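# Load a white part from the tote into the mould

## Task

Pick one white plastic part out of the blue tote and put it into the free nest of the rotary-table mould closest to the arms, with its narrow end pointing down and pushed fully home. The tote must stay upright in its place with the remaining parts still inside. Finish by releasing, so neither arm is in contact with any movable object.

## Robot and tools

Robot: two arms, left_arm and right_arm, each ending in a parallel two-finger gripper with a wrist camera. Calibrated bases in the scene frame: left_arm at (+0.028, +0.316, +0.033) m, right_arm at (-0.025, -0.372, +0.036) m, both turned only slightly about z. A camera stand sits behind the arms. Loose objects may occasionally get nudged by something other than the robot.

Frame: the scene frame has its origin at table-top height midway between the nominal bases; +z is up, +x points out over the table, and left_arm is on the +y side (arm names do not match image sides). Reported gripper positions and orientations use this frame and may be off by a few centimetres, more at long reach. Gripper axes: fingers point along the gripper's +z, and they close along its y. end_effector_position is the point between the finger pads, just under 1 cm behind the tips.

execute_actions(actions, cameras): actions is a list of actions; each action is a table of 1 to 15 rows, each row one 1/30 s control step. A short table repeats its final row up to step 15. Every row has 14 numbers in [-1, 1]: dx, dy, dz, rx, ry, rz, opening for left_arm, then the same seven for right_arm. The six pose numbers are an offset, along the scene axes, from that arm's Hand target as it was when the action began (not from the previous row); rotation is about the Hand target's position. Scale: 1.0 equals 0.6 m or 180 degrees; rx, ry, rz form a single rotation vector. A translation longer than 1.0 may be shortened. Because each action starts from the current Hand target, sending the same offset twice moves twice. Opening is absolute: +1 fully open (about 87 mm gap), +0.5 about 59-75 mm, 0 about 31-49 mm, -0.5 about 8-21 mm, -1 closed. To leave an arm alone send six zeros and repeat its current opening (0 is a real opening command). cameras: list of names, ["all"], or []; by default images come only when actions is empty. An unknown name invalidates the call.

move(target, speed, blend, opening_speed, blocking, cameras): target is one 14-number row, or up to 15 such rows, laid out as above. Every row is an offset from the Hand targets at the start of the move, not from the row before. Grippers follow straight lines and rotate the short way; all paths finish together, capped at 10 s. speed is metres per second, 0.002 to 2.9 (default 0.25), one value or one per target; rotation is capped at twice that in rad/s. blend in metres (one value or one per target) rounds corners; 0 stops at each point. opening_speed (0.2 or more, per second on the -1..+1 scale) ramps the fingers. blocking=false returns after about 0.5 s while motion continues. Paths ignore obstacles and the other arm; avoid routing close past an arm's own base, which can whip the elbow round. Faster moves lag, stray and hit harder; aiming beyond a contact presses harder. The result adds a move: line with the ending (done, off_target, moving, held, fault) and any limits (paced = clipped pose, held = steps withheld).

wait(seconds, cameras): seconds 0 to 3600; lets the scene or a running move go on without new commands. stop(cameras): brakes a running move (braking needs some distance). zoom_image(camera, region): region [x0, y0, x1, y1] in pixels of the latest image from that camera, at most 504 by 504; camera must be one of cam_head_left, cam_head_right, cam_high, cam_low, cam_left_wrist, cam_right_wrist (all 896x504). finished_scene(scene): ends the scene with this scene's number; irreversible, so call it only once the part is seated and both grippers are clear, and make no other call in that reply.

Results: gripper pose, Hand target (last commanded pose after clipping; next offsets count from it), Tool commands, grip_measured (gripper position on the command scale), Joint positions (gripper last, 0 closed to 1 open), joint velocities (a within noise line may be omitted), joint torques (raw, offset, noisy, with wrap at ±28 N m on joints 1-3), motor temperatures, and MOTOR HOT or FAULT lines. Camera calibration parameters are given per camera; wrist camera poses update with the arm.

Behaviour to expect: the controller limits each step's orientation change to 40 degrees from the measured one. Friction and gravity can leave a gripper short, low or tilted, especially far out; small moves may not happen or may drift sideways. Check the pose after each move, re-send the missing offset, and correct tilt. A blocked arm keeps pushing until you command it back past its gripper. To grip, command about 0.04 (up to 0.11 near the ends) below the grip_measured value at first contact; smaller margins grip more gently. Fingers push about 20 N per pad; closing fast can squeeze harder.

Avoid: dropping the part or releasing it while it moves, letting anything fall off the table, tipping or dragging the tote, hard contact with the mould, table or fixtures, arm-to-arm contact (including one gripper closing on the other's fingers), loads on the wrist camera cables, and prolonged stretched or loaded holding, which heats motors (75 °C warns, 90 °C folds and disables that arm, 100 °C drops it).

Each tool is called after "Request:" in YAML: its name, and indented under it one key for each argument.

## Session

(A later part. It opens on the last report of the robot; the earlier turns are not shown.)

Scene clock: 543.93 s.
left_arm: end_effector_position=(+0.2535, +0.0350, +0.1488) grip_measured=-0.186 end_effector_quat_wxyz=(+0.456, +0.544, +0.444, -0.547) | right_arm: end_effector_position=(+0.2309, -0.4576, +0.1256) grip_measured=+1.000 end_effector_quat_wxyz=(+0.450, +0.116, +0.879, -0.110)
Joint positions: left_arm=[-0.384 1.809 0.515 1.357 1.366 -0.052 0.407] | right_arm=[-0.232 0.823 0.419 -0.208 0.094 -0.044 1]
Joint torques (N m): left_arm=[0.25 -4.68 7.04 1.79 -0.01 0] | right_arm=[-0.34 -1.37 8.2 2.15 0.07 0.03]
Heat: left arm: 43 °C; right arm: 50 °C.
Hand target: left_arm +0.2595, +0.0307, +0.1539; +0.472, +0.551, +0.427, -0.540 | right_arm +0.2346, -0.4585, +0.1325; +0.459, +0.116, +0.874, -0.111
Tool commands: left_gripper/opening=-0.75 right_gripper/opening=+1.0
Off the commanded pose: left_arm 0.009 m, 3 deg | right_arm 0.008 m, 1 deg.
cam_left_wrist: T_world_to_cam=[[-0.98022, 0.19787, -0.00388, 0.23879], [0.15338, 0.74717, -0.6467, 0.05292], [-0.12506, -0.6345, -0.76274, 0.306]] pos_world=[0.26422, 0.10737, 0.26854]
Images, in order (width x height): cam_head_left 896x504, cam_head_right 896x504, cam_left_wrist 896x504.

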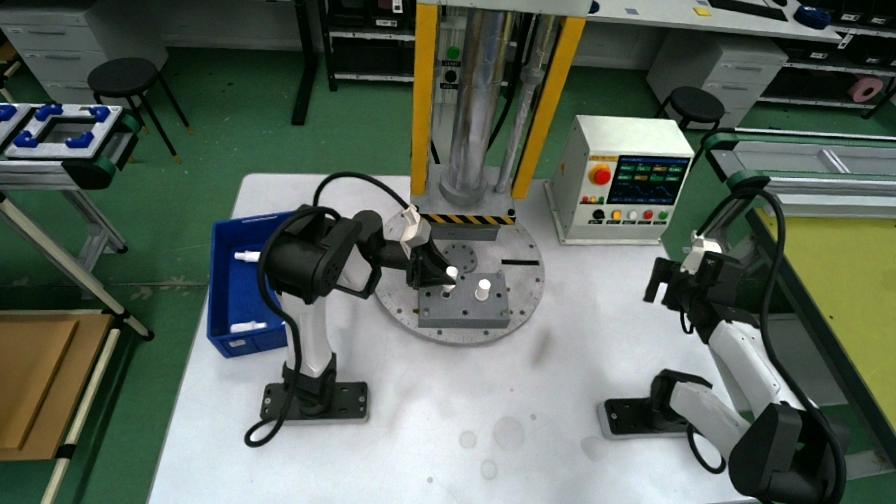

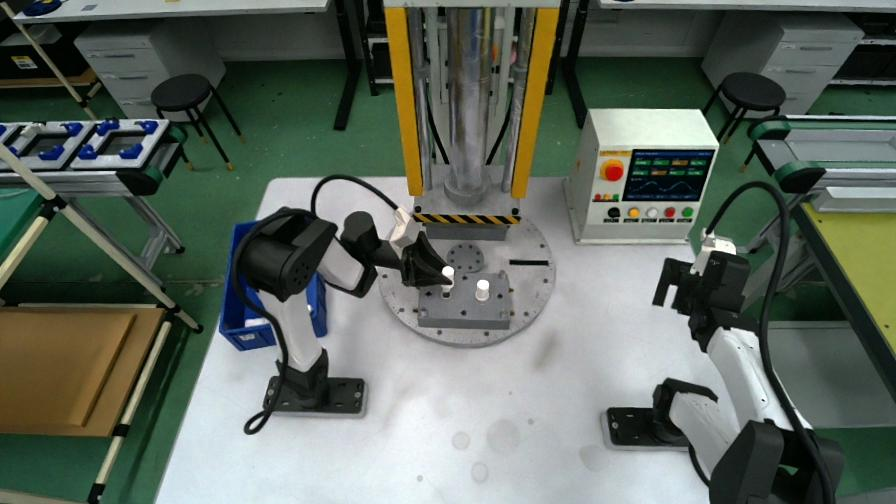

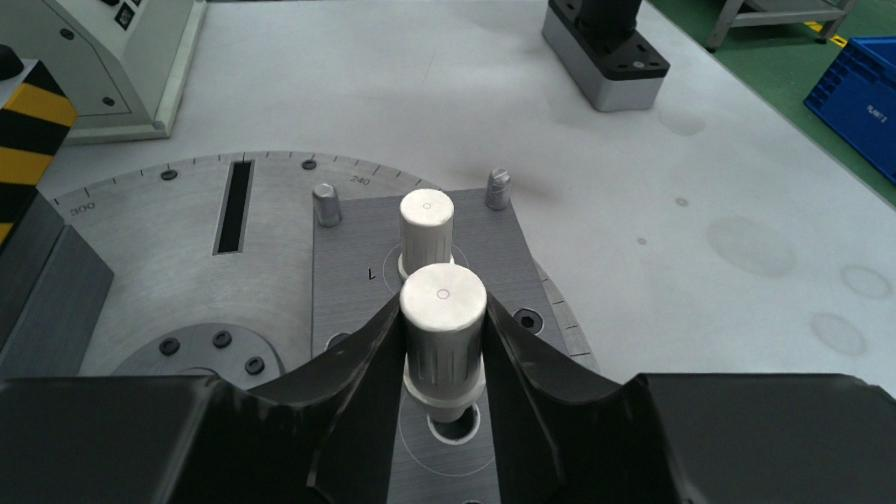

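Request:
move:
  target: [-0.016,0.0062,-0.0245,0,0,0,-0.75,0,0,0,0,0,0,1]
  speed: 0.1
  cameras: ["cam_left_wrist","cam_head_left","cam_head_right"]

Request:
zoom_image:
  camera: "cam_head_left"
  region: [430, 260, 480, 310]

Request:
zoom_image:
  camera: "cam_head_right"
  region: [430, 260, 480, 310]

Request:
zoom_image:
  camera: "cam_left_wrist"
  region: [370, 250, 520, 480]

Scene clock: 565.70 s.
left_arm: end_effector_position=(+0.2500, +0.0367, +0.1388) grip_measured=-0.186 end_effector_quat_wxyz=(+0.453, +0.545, +0.447, -0.546) | right_arm: end_effector_position=(+0.2309, -0.4576, +0.1256) grip_measured=+1.000 end_effector_quat_wxyz=(+0.450, +0.116, +0.879, -0.110)
Joint positions: left_arm=[-0.384 1.833 0.495 1.374 1.366 -0.03 0.407] | right_arm=[-0.232 0.823 0.419 -0.208 0.094 -0.044 1]
Joint torques (N m): left_arm=[0.02 -4.7 4 1.99 -0.01 0.15] | right_arm=[-0.36 -1.2 8.14 2.15 0.09 0.01]
Heat: left arm: 43 °C; right arm: 50 °C.
Hand target: left_arm +0.2499, +0.0344, +0.1391; +0.472, +0.551, +0.427, -0.540 | right_arm +0.2346, -0.4585, +0.1325; +0.459, +0.116, +0.874, -0.111
Off the commanded pose: left_arm 0.002 m, 3 deg | right_arm 0.008 m, 1 deg.
move: off_target (left_arm)
cam_left_wrist: T_world_to_cam=[[-0.98027, 0.19766, 0.00129, 0.23433], [0.15066, 0.75139, -0.64243, 0.04576], [-0.12795, -0.62956, -0.76634, 0.30003]] pos_world=[0.26121, 0.10819, 0.25902]
Images, in order (width x height): cam_head_left 896x504, cam_head_right 896x504, cam_left_wrist 896x504.

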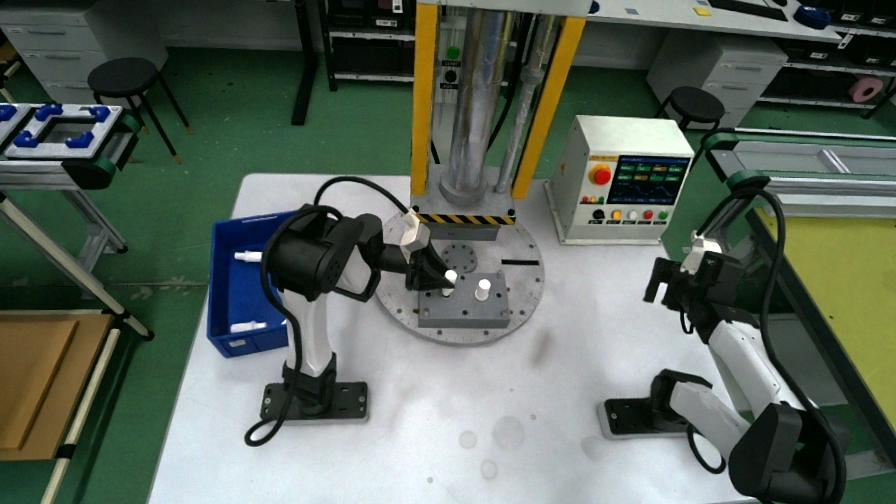

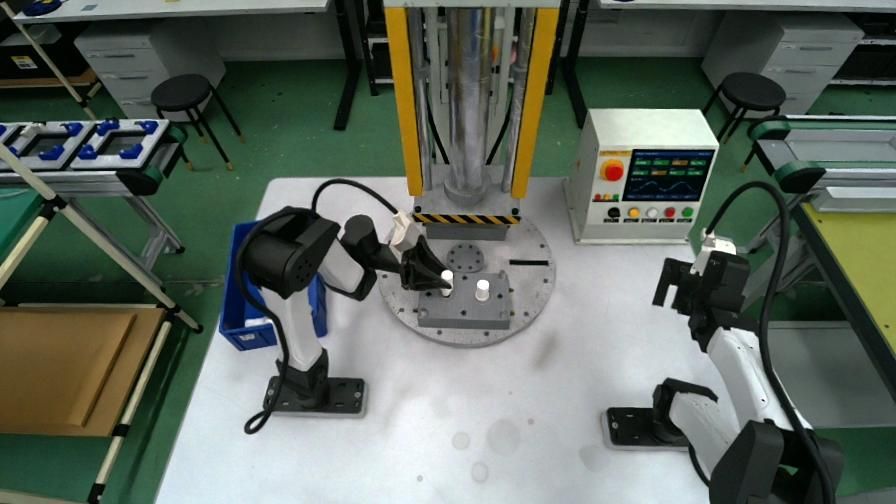

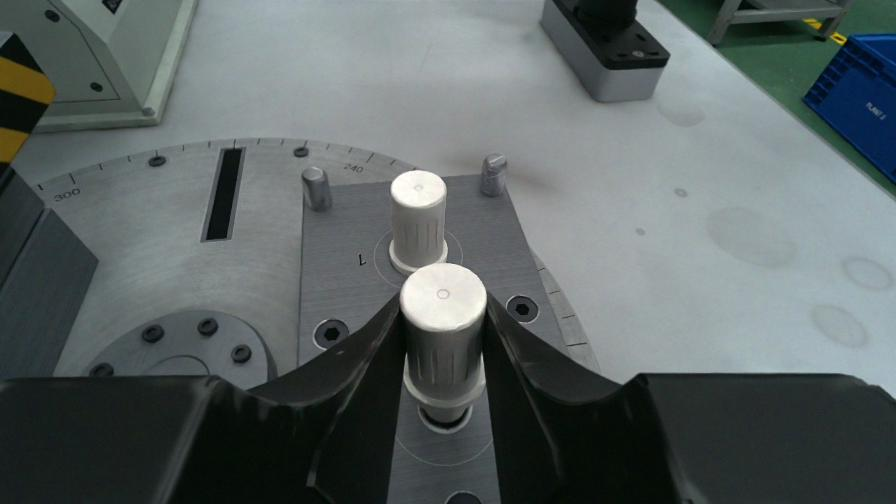

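Scaled by 10.080 from the camera's image (finer frame: 1280x720).

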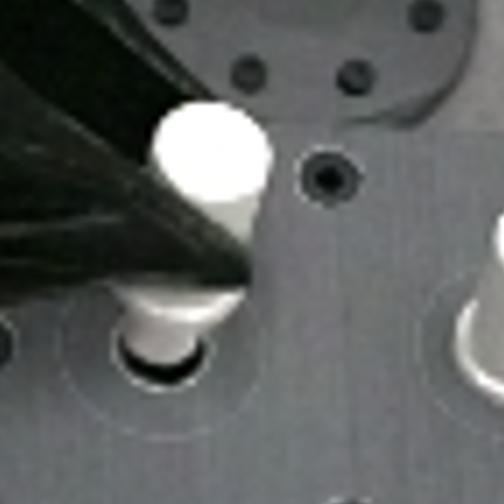

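Scaled by 10.080 from the camera's image (finer frame: 1280x720).

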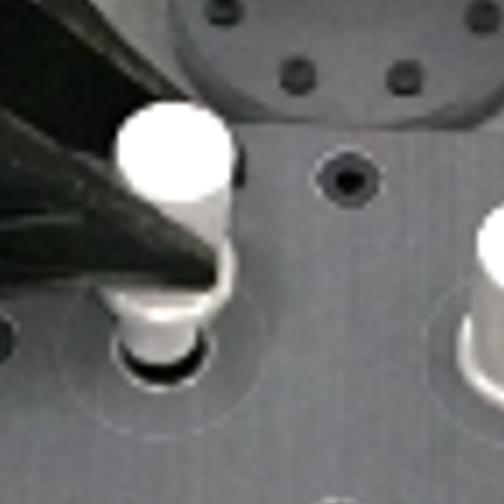

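Scaled by 2.191 from the camera's image (finer frame: 1280x720).

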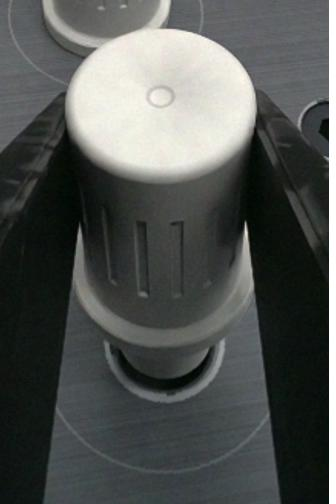

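Request:
move:
  target: [0,-0.0015,-0.02,0,0,0,-0.75,0,0,0,0,0,0,1]
  speed: 0.05
  cameras: ["cam_left_wrist","cam_head_left","cam_head_right"]

Request:
zoom_image:
  camera: "cam_head_right"
  region: [430, 260, 480, 310]

Request:
zoom_image:
  camera: "cam_left_wrist"
  region: [370, 250, 520, 480]

Scene clock: 572.50 s.
left_arm: end_effector_position=(+0.2500, +0.0358, +0.1258) grip_measured=-0.186 end_effector_quat_wxyz=(+0.451, +0.546, +0.448, -0.545) | right_arm: end_effector_position=(+0.2309, -0.4576, +0.1256) grip_measured=+1.000 end_effector_quat_wxyz=(+0.450, +0.116, +0.879, -0.110)
Joint positions: left_arm=[-0.387 1.887 0.491 1.405 1.364 -0.006 0.407] | right_arm=[-0.232 0.823 0.419 -0.208 0.094 -0.044 1]
Joint torques (N m): left_arm=[0.09 -4.83 3.55 2.11 -0.01 0.08] | right_arm=[-0.34 -1.33 8.29 2.11 0.08 0.03]
Heat: left arm: 42 °C; right arm: 50 °C.
Hand target: left_arm +0.2499, +0.0335, +0.1272; +0.472, +0.551, +0.427, -0.539 | right_arm +0.2346, -0.4585, +0.1325; +0.459, +0.116, +0.874, -0.111
Off the commanded pose: left_arm 0.003 m, 3 deg | right_arm 0.008 m, 1 deg.
move: off_target (left_arm)
cam_left_wrist: T_world_to_cam=[[-0.97992, 0.19939, 0.00192, 0.2343], [0.15226, 0.75444, -0.63847, 0.03696], [-0.12876, -0.62535, -0.76965, 0.28994]] pos_world=[0.2613, 0.10671, 0.2463]
Images, in order (width x height): cam_head_left 896x504, cam_head_right 896x504, cam_left_wrist 896x504.

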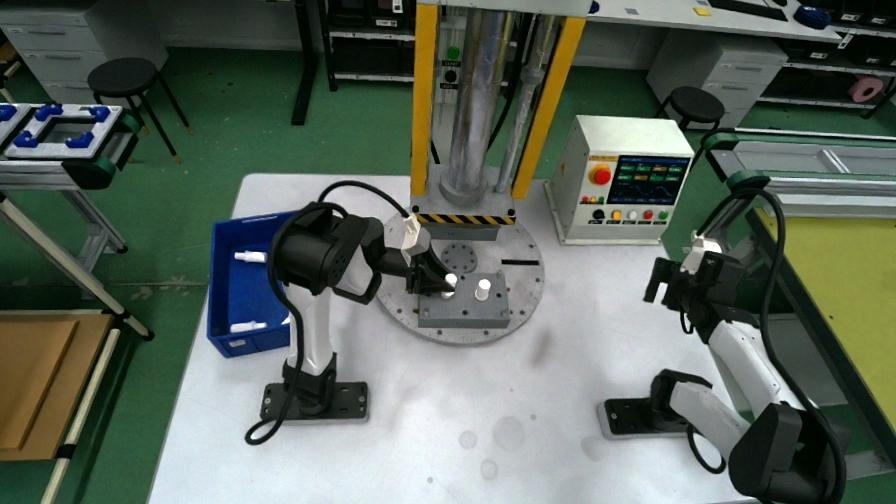

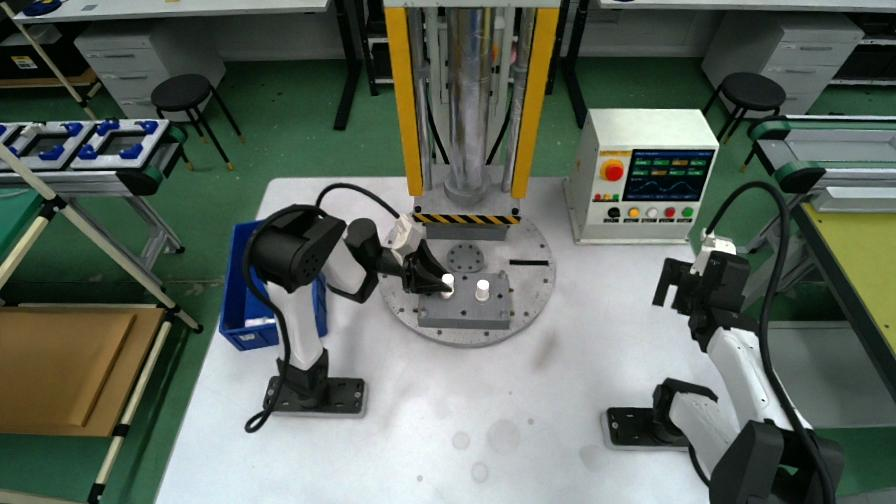

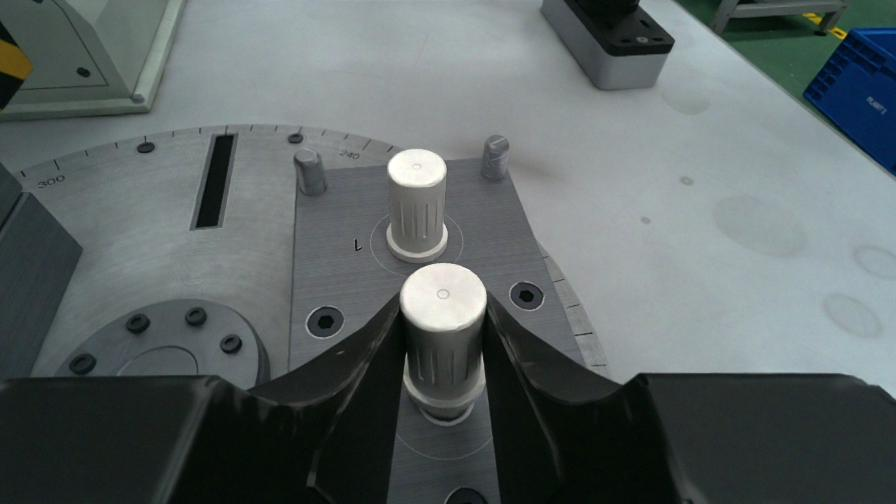

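Scaled by 10.080 from the camera's image (finer frame: 1280x720).

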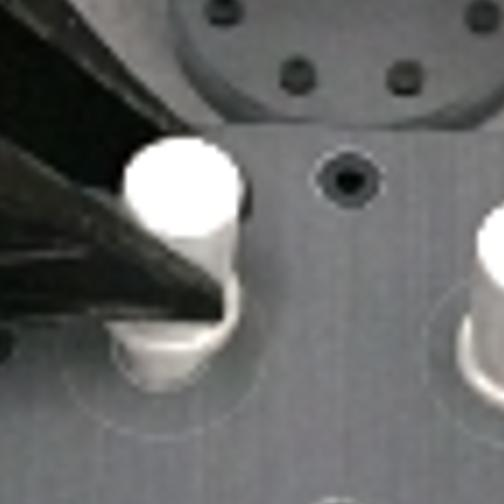

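Scaled by 2.191 from the camera's image (finer frame: 1280x720).

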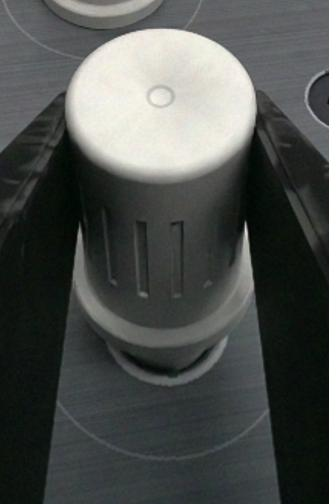

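Request:
move:
  target: [0,0,-0.022,0.009,0.006,0,-0.75,0,0,0,0,0,0,1]
  speed: 0.05
  cameras: ["cam_left_wrist"]

Request:
zoom_image:
  camera: "cam_left_wrist"
  region: [370, 250, 520, 480]

Scene clock: 582.47 s.
left_arm: end_effector_position=(+0.2499, +0.0359, +0.1209) grip_measured=-0.186 end_effector_quat_wxyz=(+0.450, +0.548, +0.448, -0.545) | right_arm: end_effector_position=(+0.2309, -0.4576, +0.1256) grip_measured=+1.000 end_effector_quat_wxyz=(+0.450, +0.116, +0.879, -0.110)
Joint positions: left_arm=[-0.387 1.903 0.491 1.404 1.367 0.013 0.407] | right_arm=[-0.232 0.823 0.419 -0.208 0.094 -0.044 1]
Joint torques (N m): left_arm=[-0.01 -3.66 3.69 1.74 -0.05 0.27] | right_arm=[-0.35 -1.24 8.27 2.12 0.09 0.01]
Heat: left arm: 43 °C; right arm: 50 °C.
Hand target: left_arm +0.2499, +0.0335, +0.1139; +0.460, +0.552, +0.439, -0.539 | right_arm +0.2346, -0.4585, +0.1325; +0.459, +0.116, +0.874, -0.111
Off the commanded pose: left_arm 0.007 m, 2 deg | right_arm 0.008 m, 1 deg.
move: done
cam_left_wrist: T_world_to_cam=[[-0.97938, 0.20201, 0.00128, 0.23402], [0.15515, 0.75623, -0.63564, 0.03269], [-0.12937, -0.62234, -0.77198, 0.28653]] pos_world=[0.2612, 0.10633, 0.24168]

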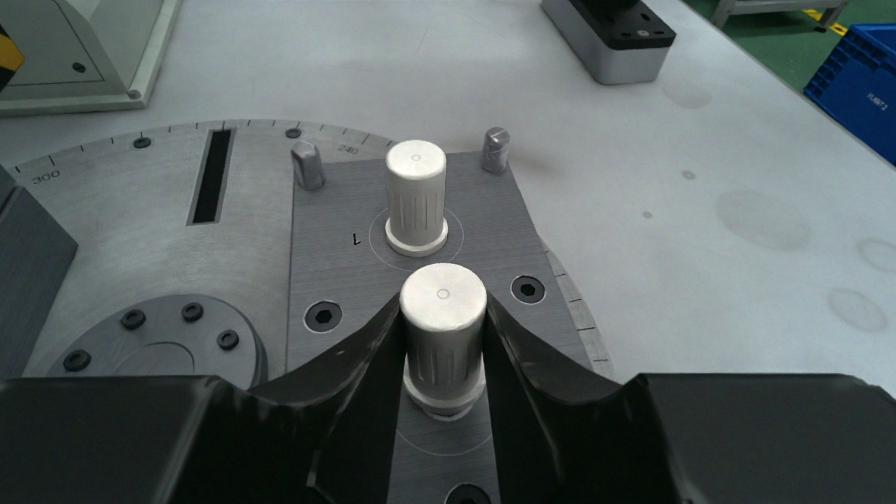

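Scaled by 2.191 from the camera's image (finer frame: 1280x720).

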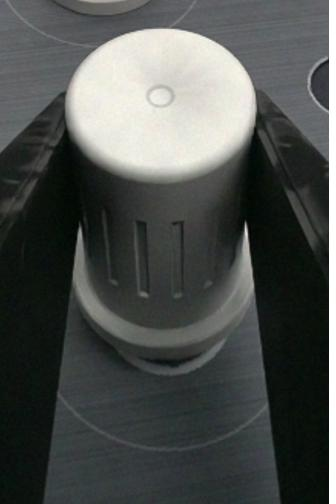

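Request:
move:
  target: [0,0,0.006,0,0,0,0.05,0,0,0,0,0,0,1]
  speed: 0.05
  opening_speed: 0.4
  cameras: ["cam_left_wrist","cam_head_right"]

Request:
zoom_image:
  camera: "cam_head_right"
  region: [430, 260, 500, 320]

Request:
zoom_image:
  camera: "cam_left_wrist"
  region: [350, 100, 550, 480]

Scene clock: 593.10 s.
left_arm: end_effector_position=(+0.2498, +0.0359, +0.1196) grip_measured=+0.049 end_effector_quat_wxyz=(+0.449, +0.548, +0.448, -0.545) | right_arm: end_effector_position=(+0.2309, -0.4576, +0.1256) grip_measured=+1.000 end_effector_quat_wxyz=(+0.450, +0.116, +0.879, -0.110)
Joint positions: left_arm=[-0.387 1.906 0.491 1.402 1.368 0.017 0.525] | right_arm=[-0.232 0.823 0.419 -0.208 0.094 -0.044 1]
Joint torques (N m): left_arm=[-0.03 -4.9 3.78 1.71 -0.04 0.17] | right_arm=[-0.44 -1.33 8.24 2.14 0.08 0.01]
Heat: left arm: 43 °C; right arm: 50 °C.
Hand target: left_arm +0.2499, +0.0335, +0.1175; +0.461, +0.552, +0.439, -0.539 | right_arm +0.2346, -0.4585, +0.1325; +0.459, +0.116, +0.874, -0.111
Off the commanded pose: left_arm 0.003 m, 2 deg | right_arm 0.008 m, 1 deg.
move: done
cam_left_wrist: T_world_to_cam=[[-0.97923, 0.20276, 0.0023, 0.23367], [0.15524, 0.75688, -0.63484, 0.03171], [-0.13046, -0.6213, -0.77264, 0.28588]] pos_world=[0.26119, 0.10623, 0.24048]
Images, in order (width x height): cam_head_right 896x504, cam_left_wrist 896x504.

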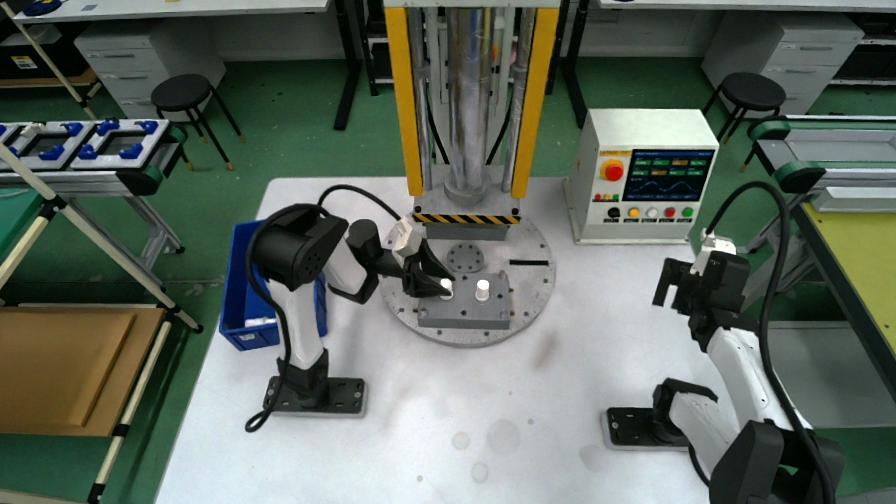

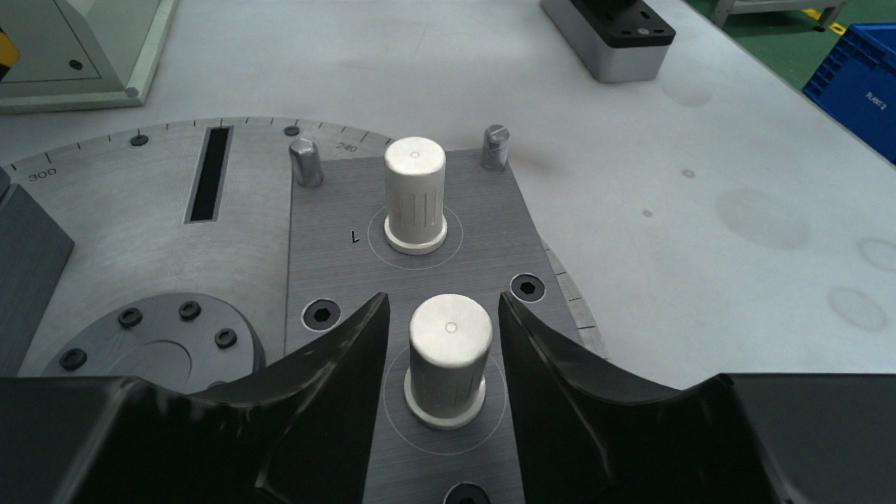

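Scaled by 7.200 from the camera's image (finer frame: 1280x720).

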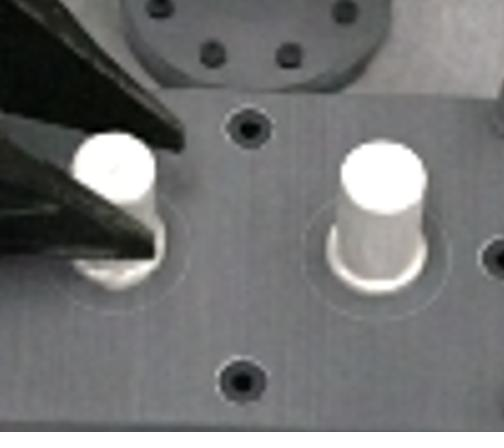

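Scaled by 1.326 from the camera's image (finer frame: 1280x720).

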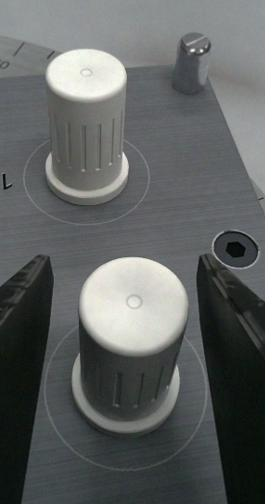

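Request:
move:
  target:
    - [0,0.004,0.025,0,0,0,0.2,0,0,0,0,0,0,1]
    - [0.035,0.18,0.04,0,0,0,0.2,0,0,0,0,0,0,1]
    - [0.02,0.22,0.15,0,0,0,0.2,0,0,0,0,0,0,1]
  speed: [0.08,0.15,0.2]
  blend: [0.005,0.02,0]
  cameras: ["cam_left_wrist","cam_head_right","cam_head_left"]

Request:
zoom_image:
  camera: "cam_head_right"
  region: [430, 260, 500, 320]

Request:
zoom_image:
  camera: "cam_left_wrist"
  region: [350, 100, 600, 480]

Scene clock: 604.30 s.
left_arm: end_effector_position=(+0.2663, +0.1630, +0.2066) grip_measured=+0.200 end_effector_quat_wxyz=(+0.538, +0.472, +0.523, -0.463) | right_arm: end_effector_position=(+0.2309, -0.4576, +0.1256) grip_measured=+1.000 end_effector_quat_wxyz=(+0.450, +0.116, +0.879, -0.110)
Joint positions: left_arm=[0.11 1.362 0.345 1.28 1.541 -0.239 0.6] | right_arm=[-0.232 0.823 0.419 -0.208 0.094 -0.044 1]
Joint torques (N m): left_arm=[1.36 -4.64 5.26 1.15 0.08 0] | right_arm=[-0.42 -1.35 8.21 2.1 0.1 0]
Heat: left arm: 42 °C; right arm: 50 °C.
Hand target: left_arm +0.2619, +0.1655, +0.2076; +0.461, +0.552, +0.439, -0.539 | right_arm +0.2346, -0.4585, +0.1325; +0.459, +0.116, +0.874, -0.111
Off the commanded pose: left_arm 0.005 m, 18 deg | right_arm 0.008 m, 1 deg.
joint sent to its limit (left arm) — joint 5 (wrist yaw), upper limit. The joint targets are off in orientation, not in position.
move: off_target (left_arm)
cam_left_wrist: T_world_to_cam=[[-0.9928, -0.11849, -0.01733, 0.28391], [-0.07974, 0.76208, -0.64255, 0.05145], [0.08934, -0.63655, -0.76605, 0.37679]] pos_world=[0.25231, 0.23428, 0.32662]
Images, in order (width x height): cam_head_left 896x504, cam_head_right 896x504, cam_left_wrist 896x504.

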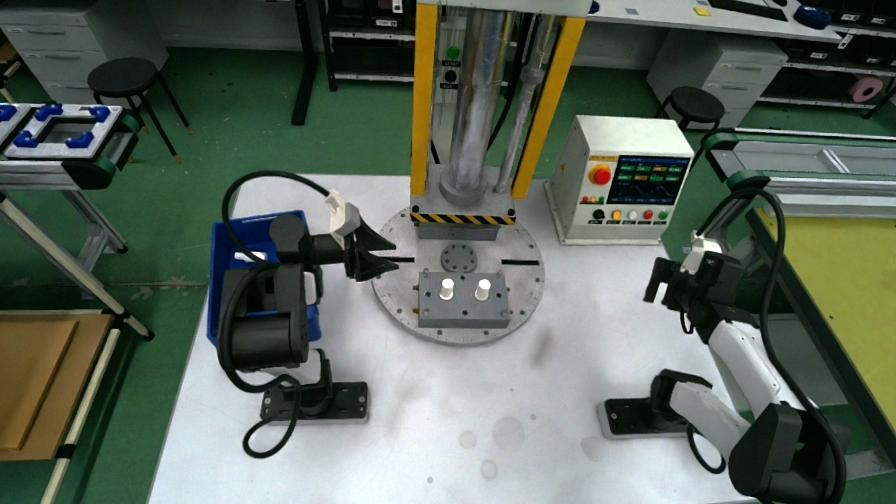

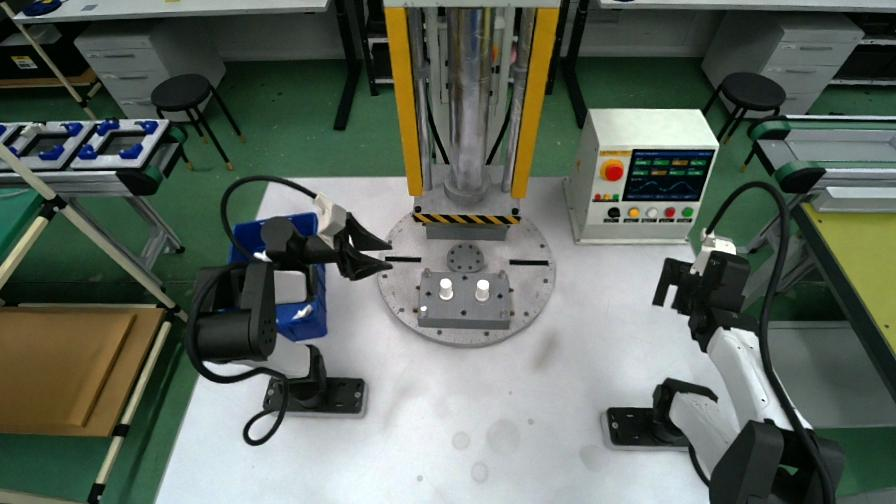

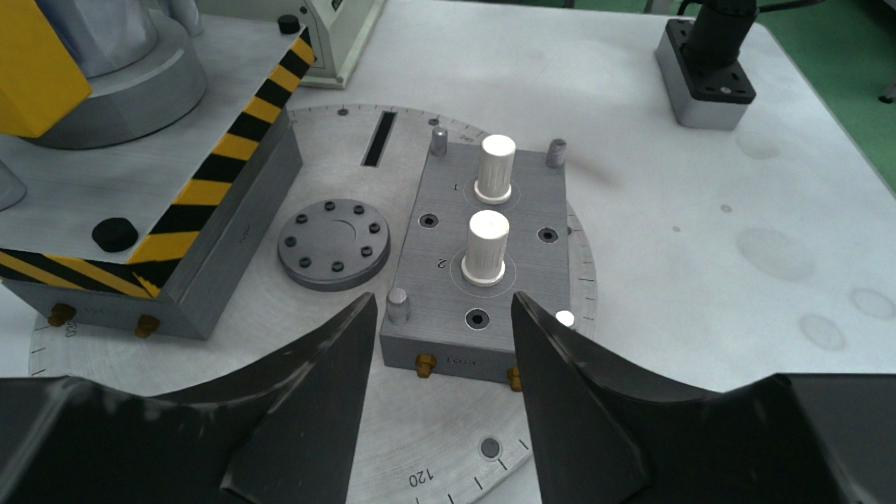

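Scaled by 7.200 from the camera's image (finer frame: 1280x720).

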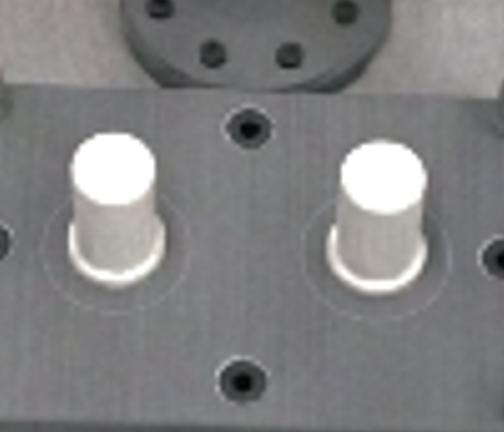

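Scaled by 1.326 from the camera's image (finer frame: 1280x720).

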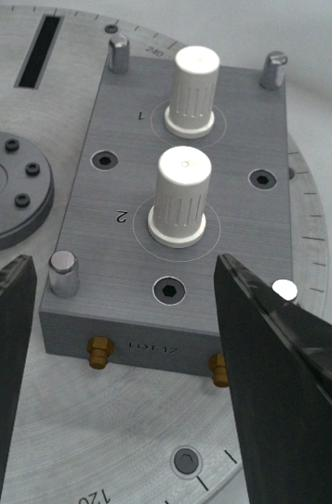

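Seated, identical to its neighbour.

Request:
finished_scene:
  scene: 2

The scene is finished: the task was done.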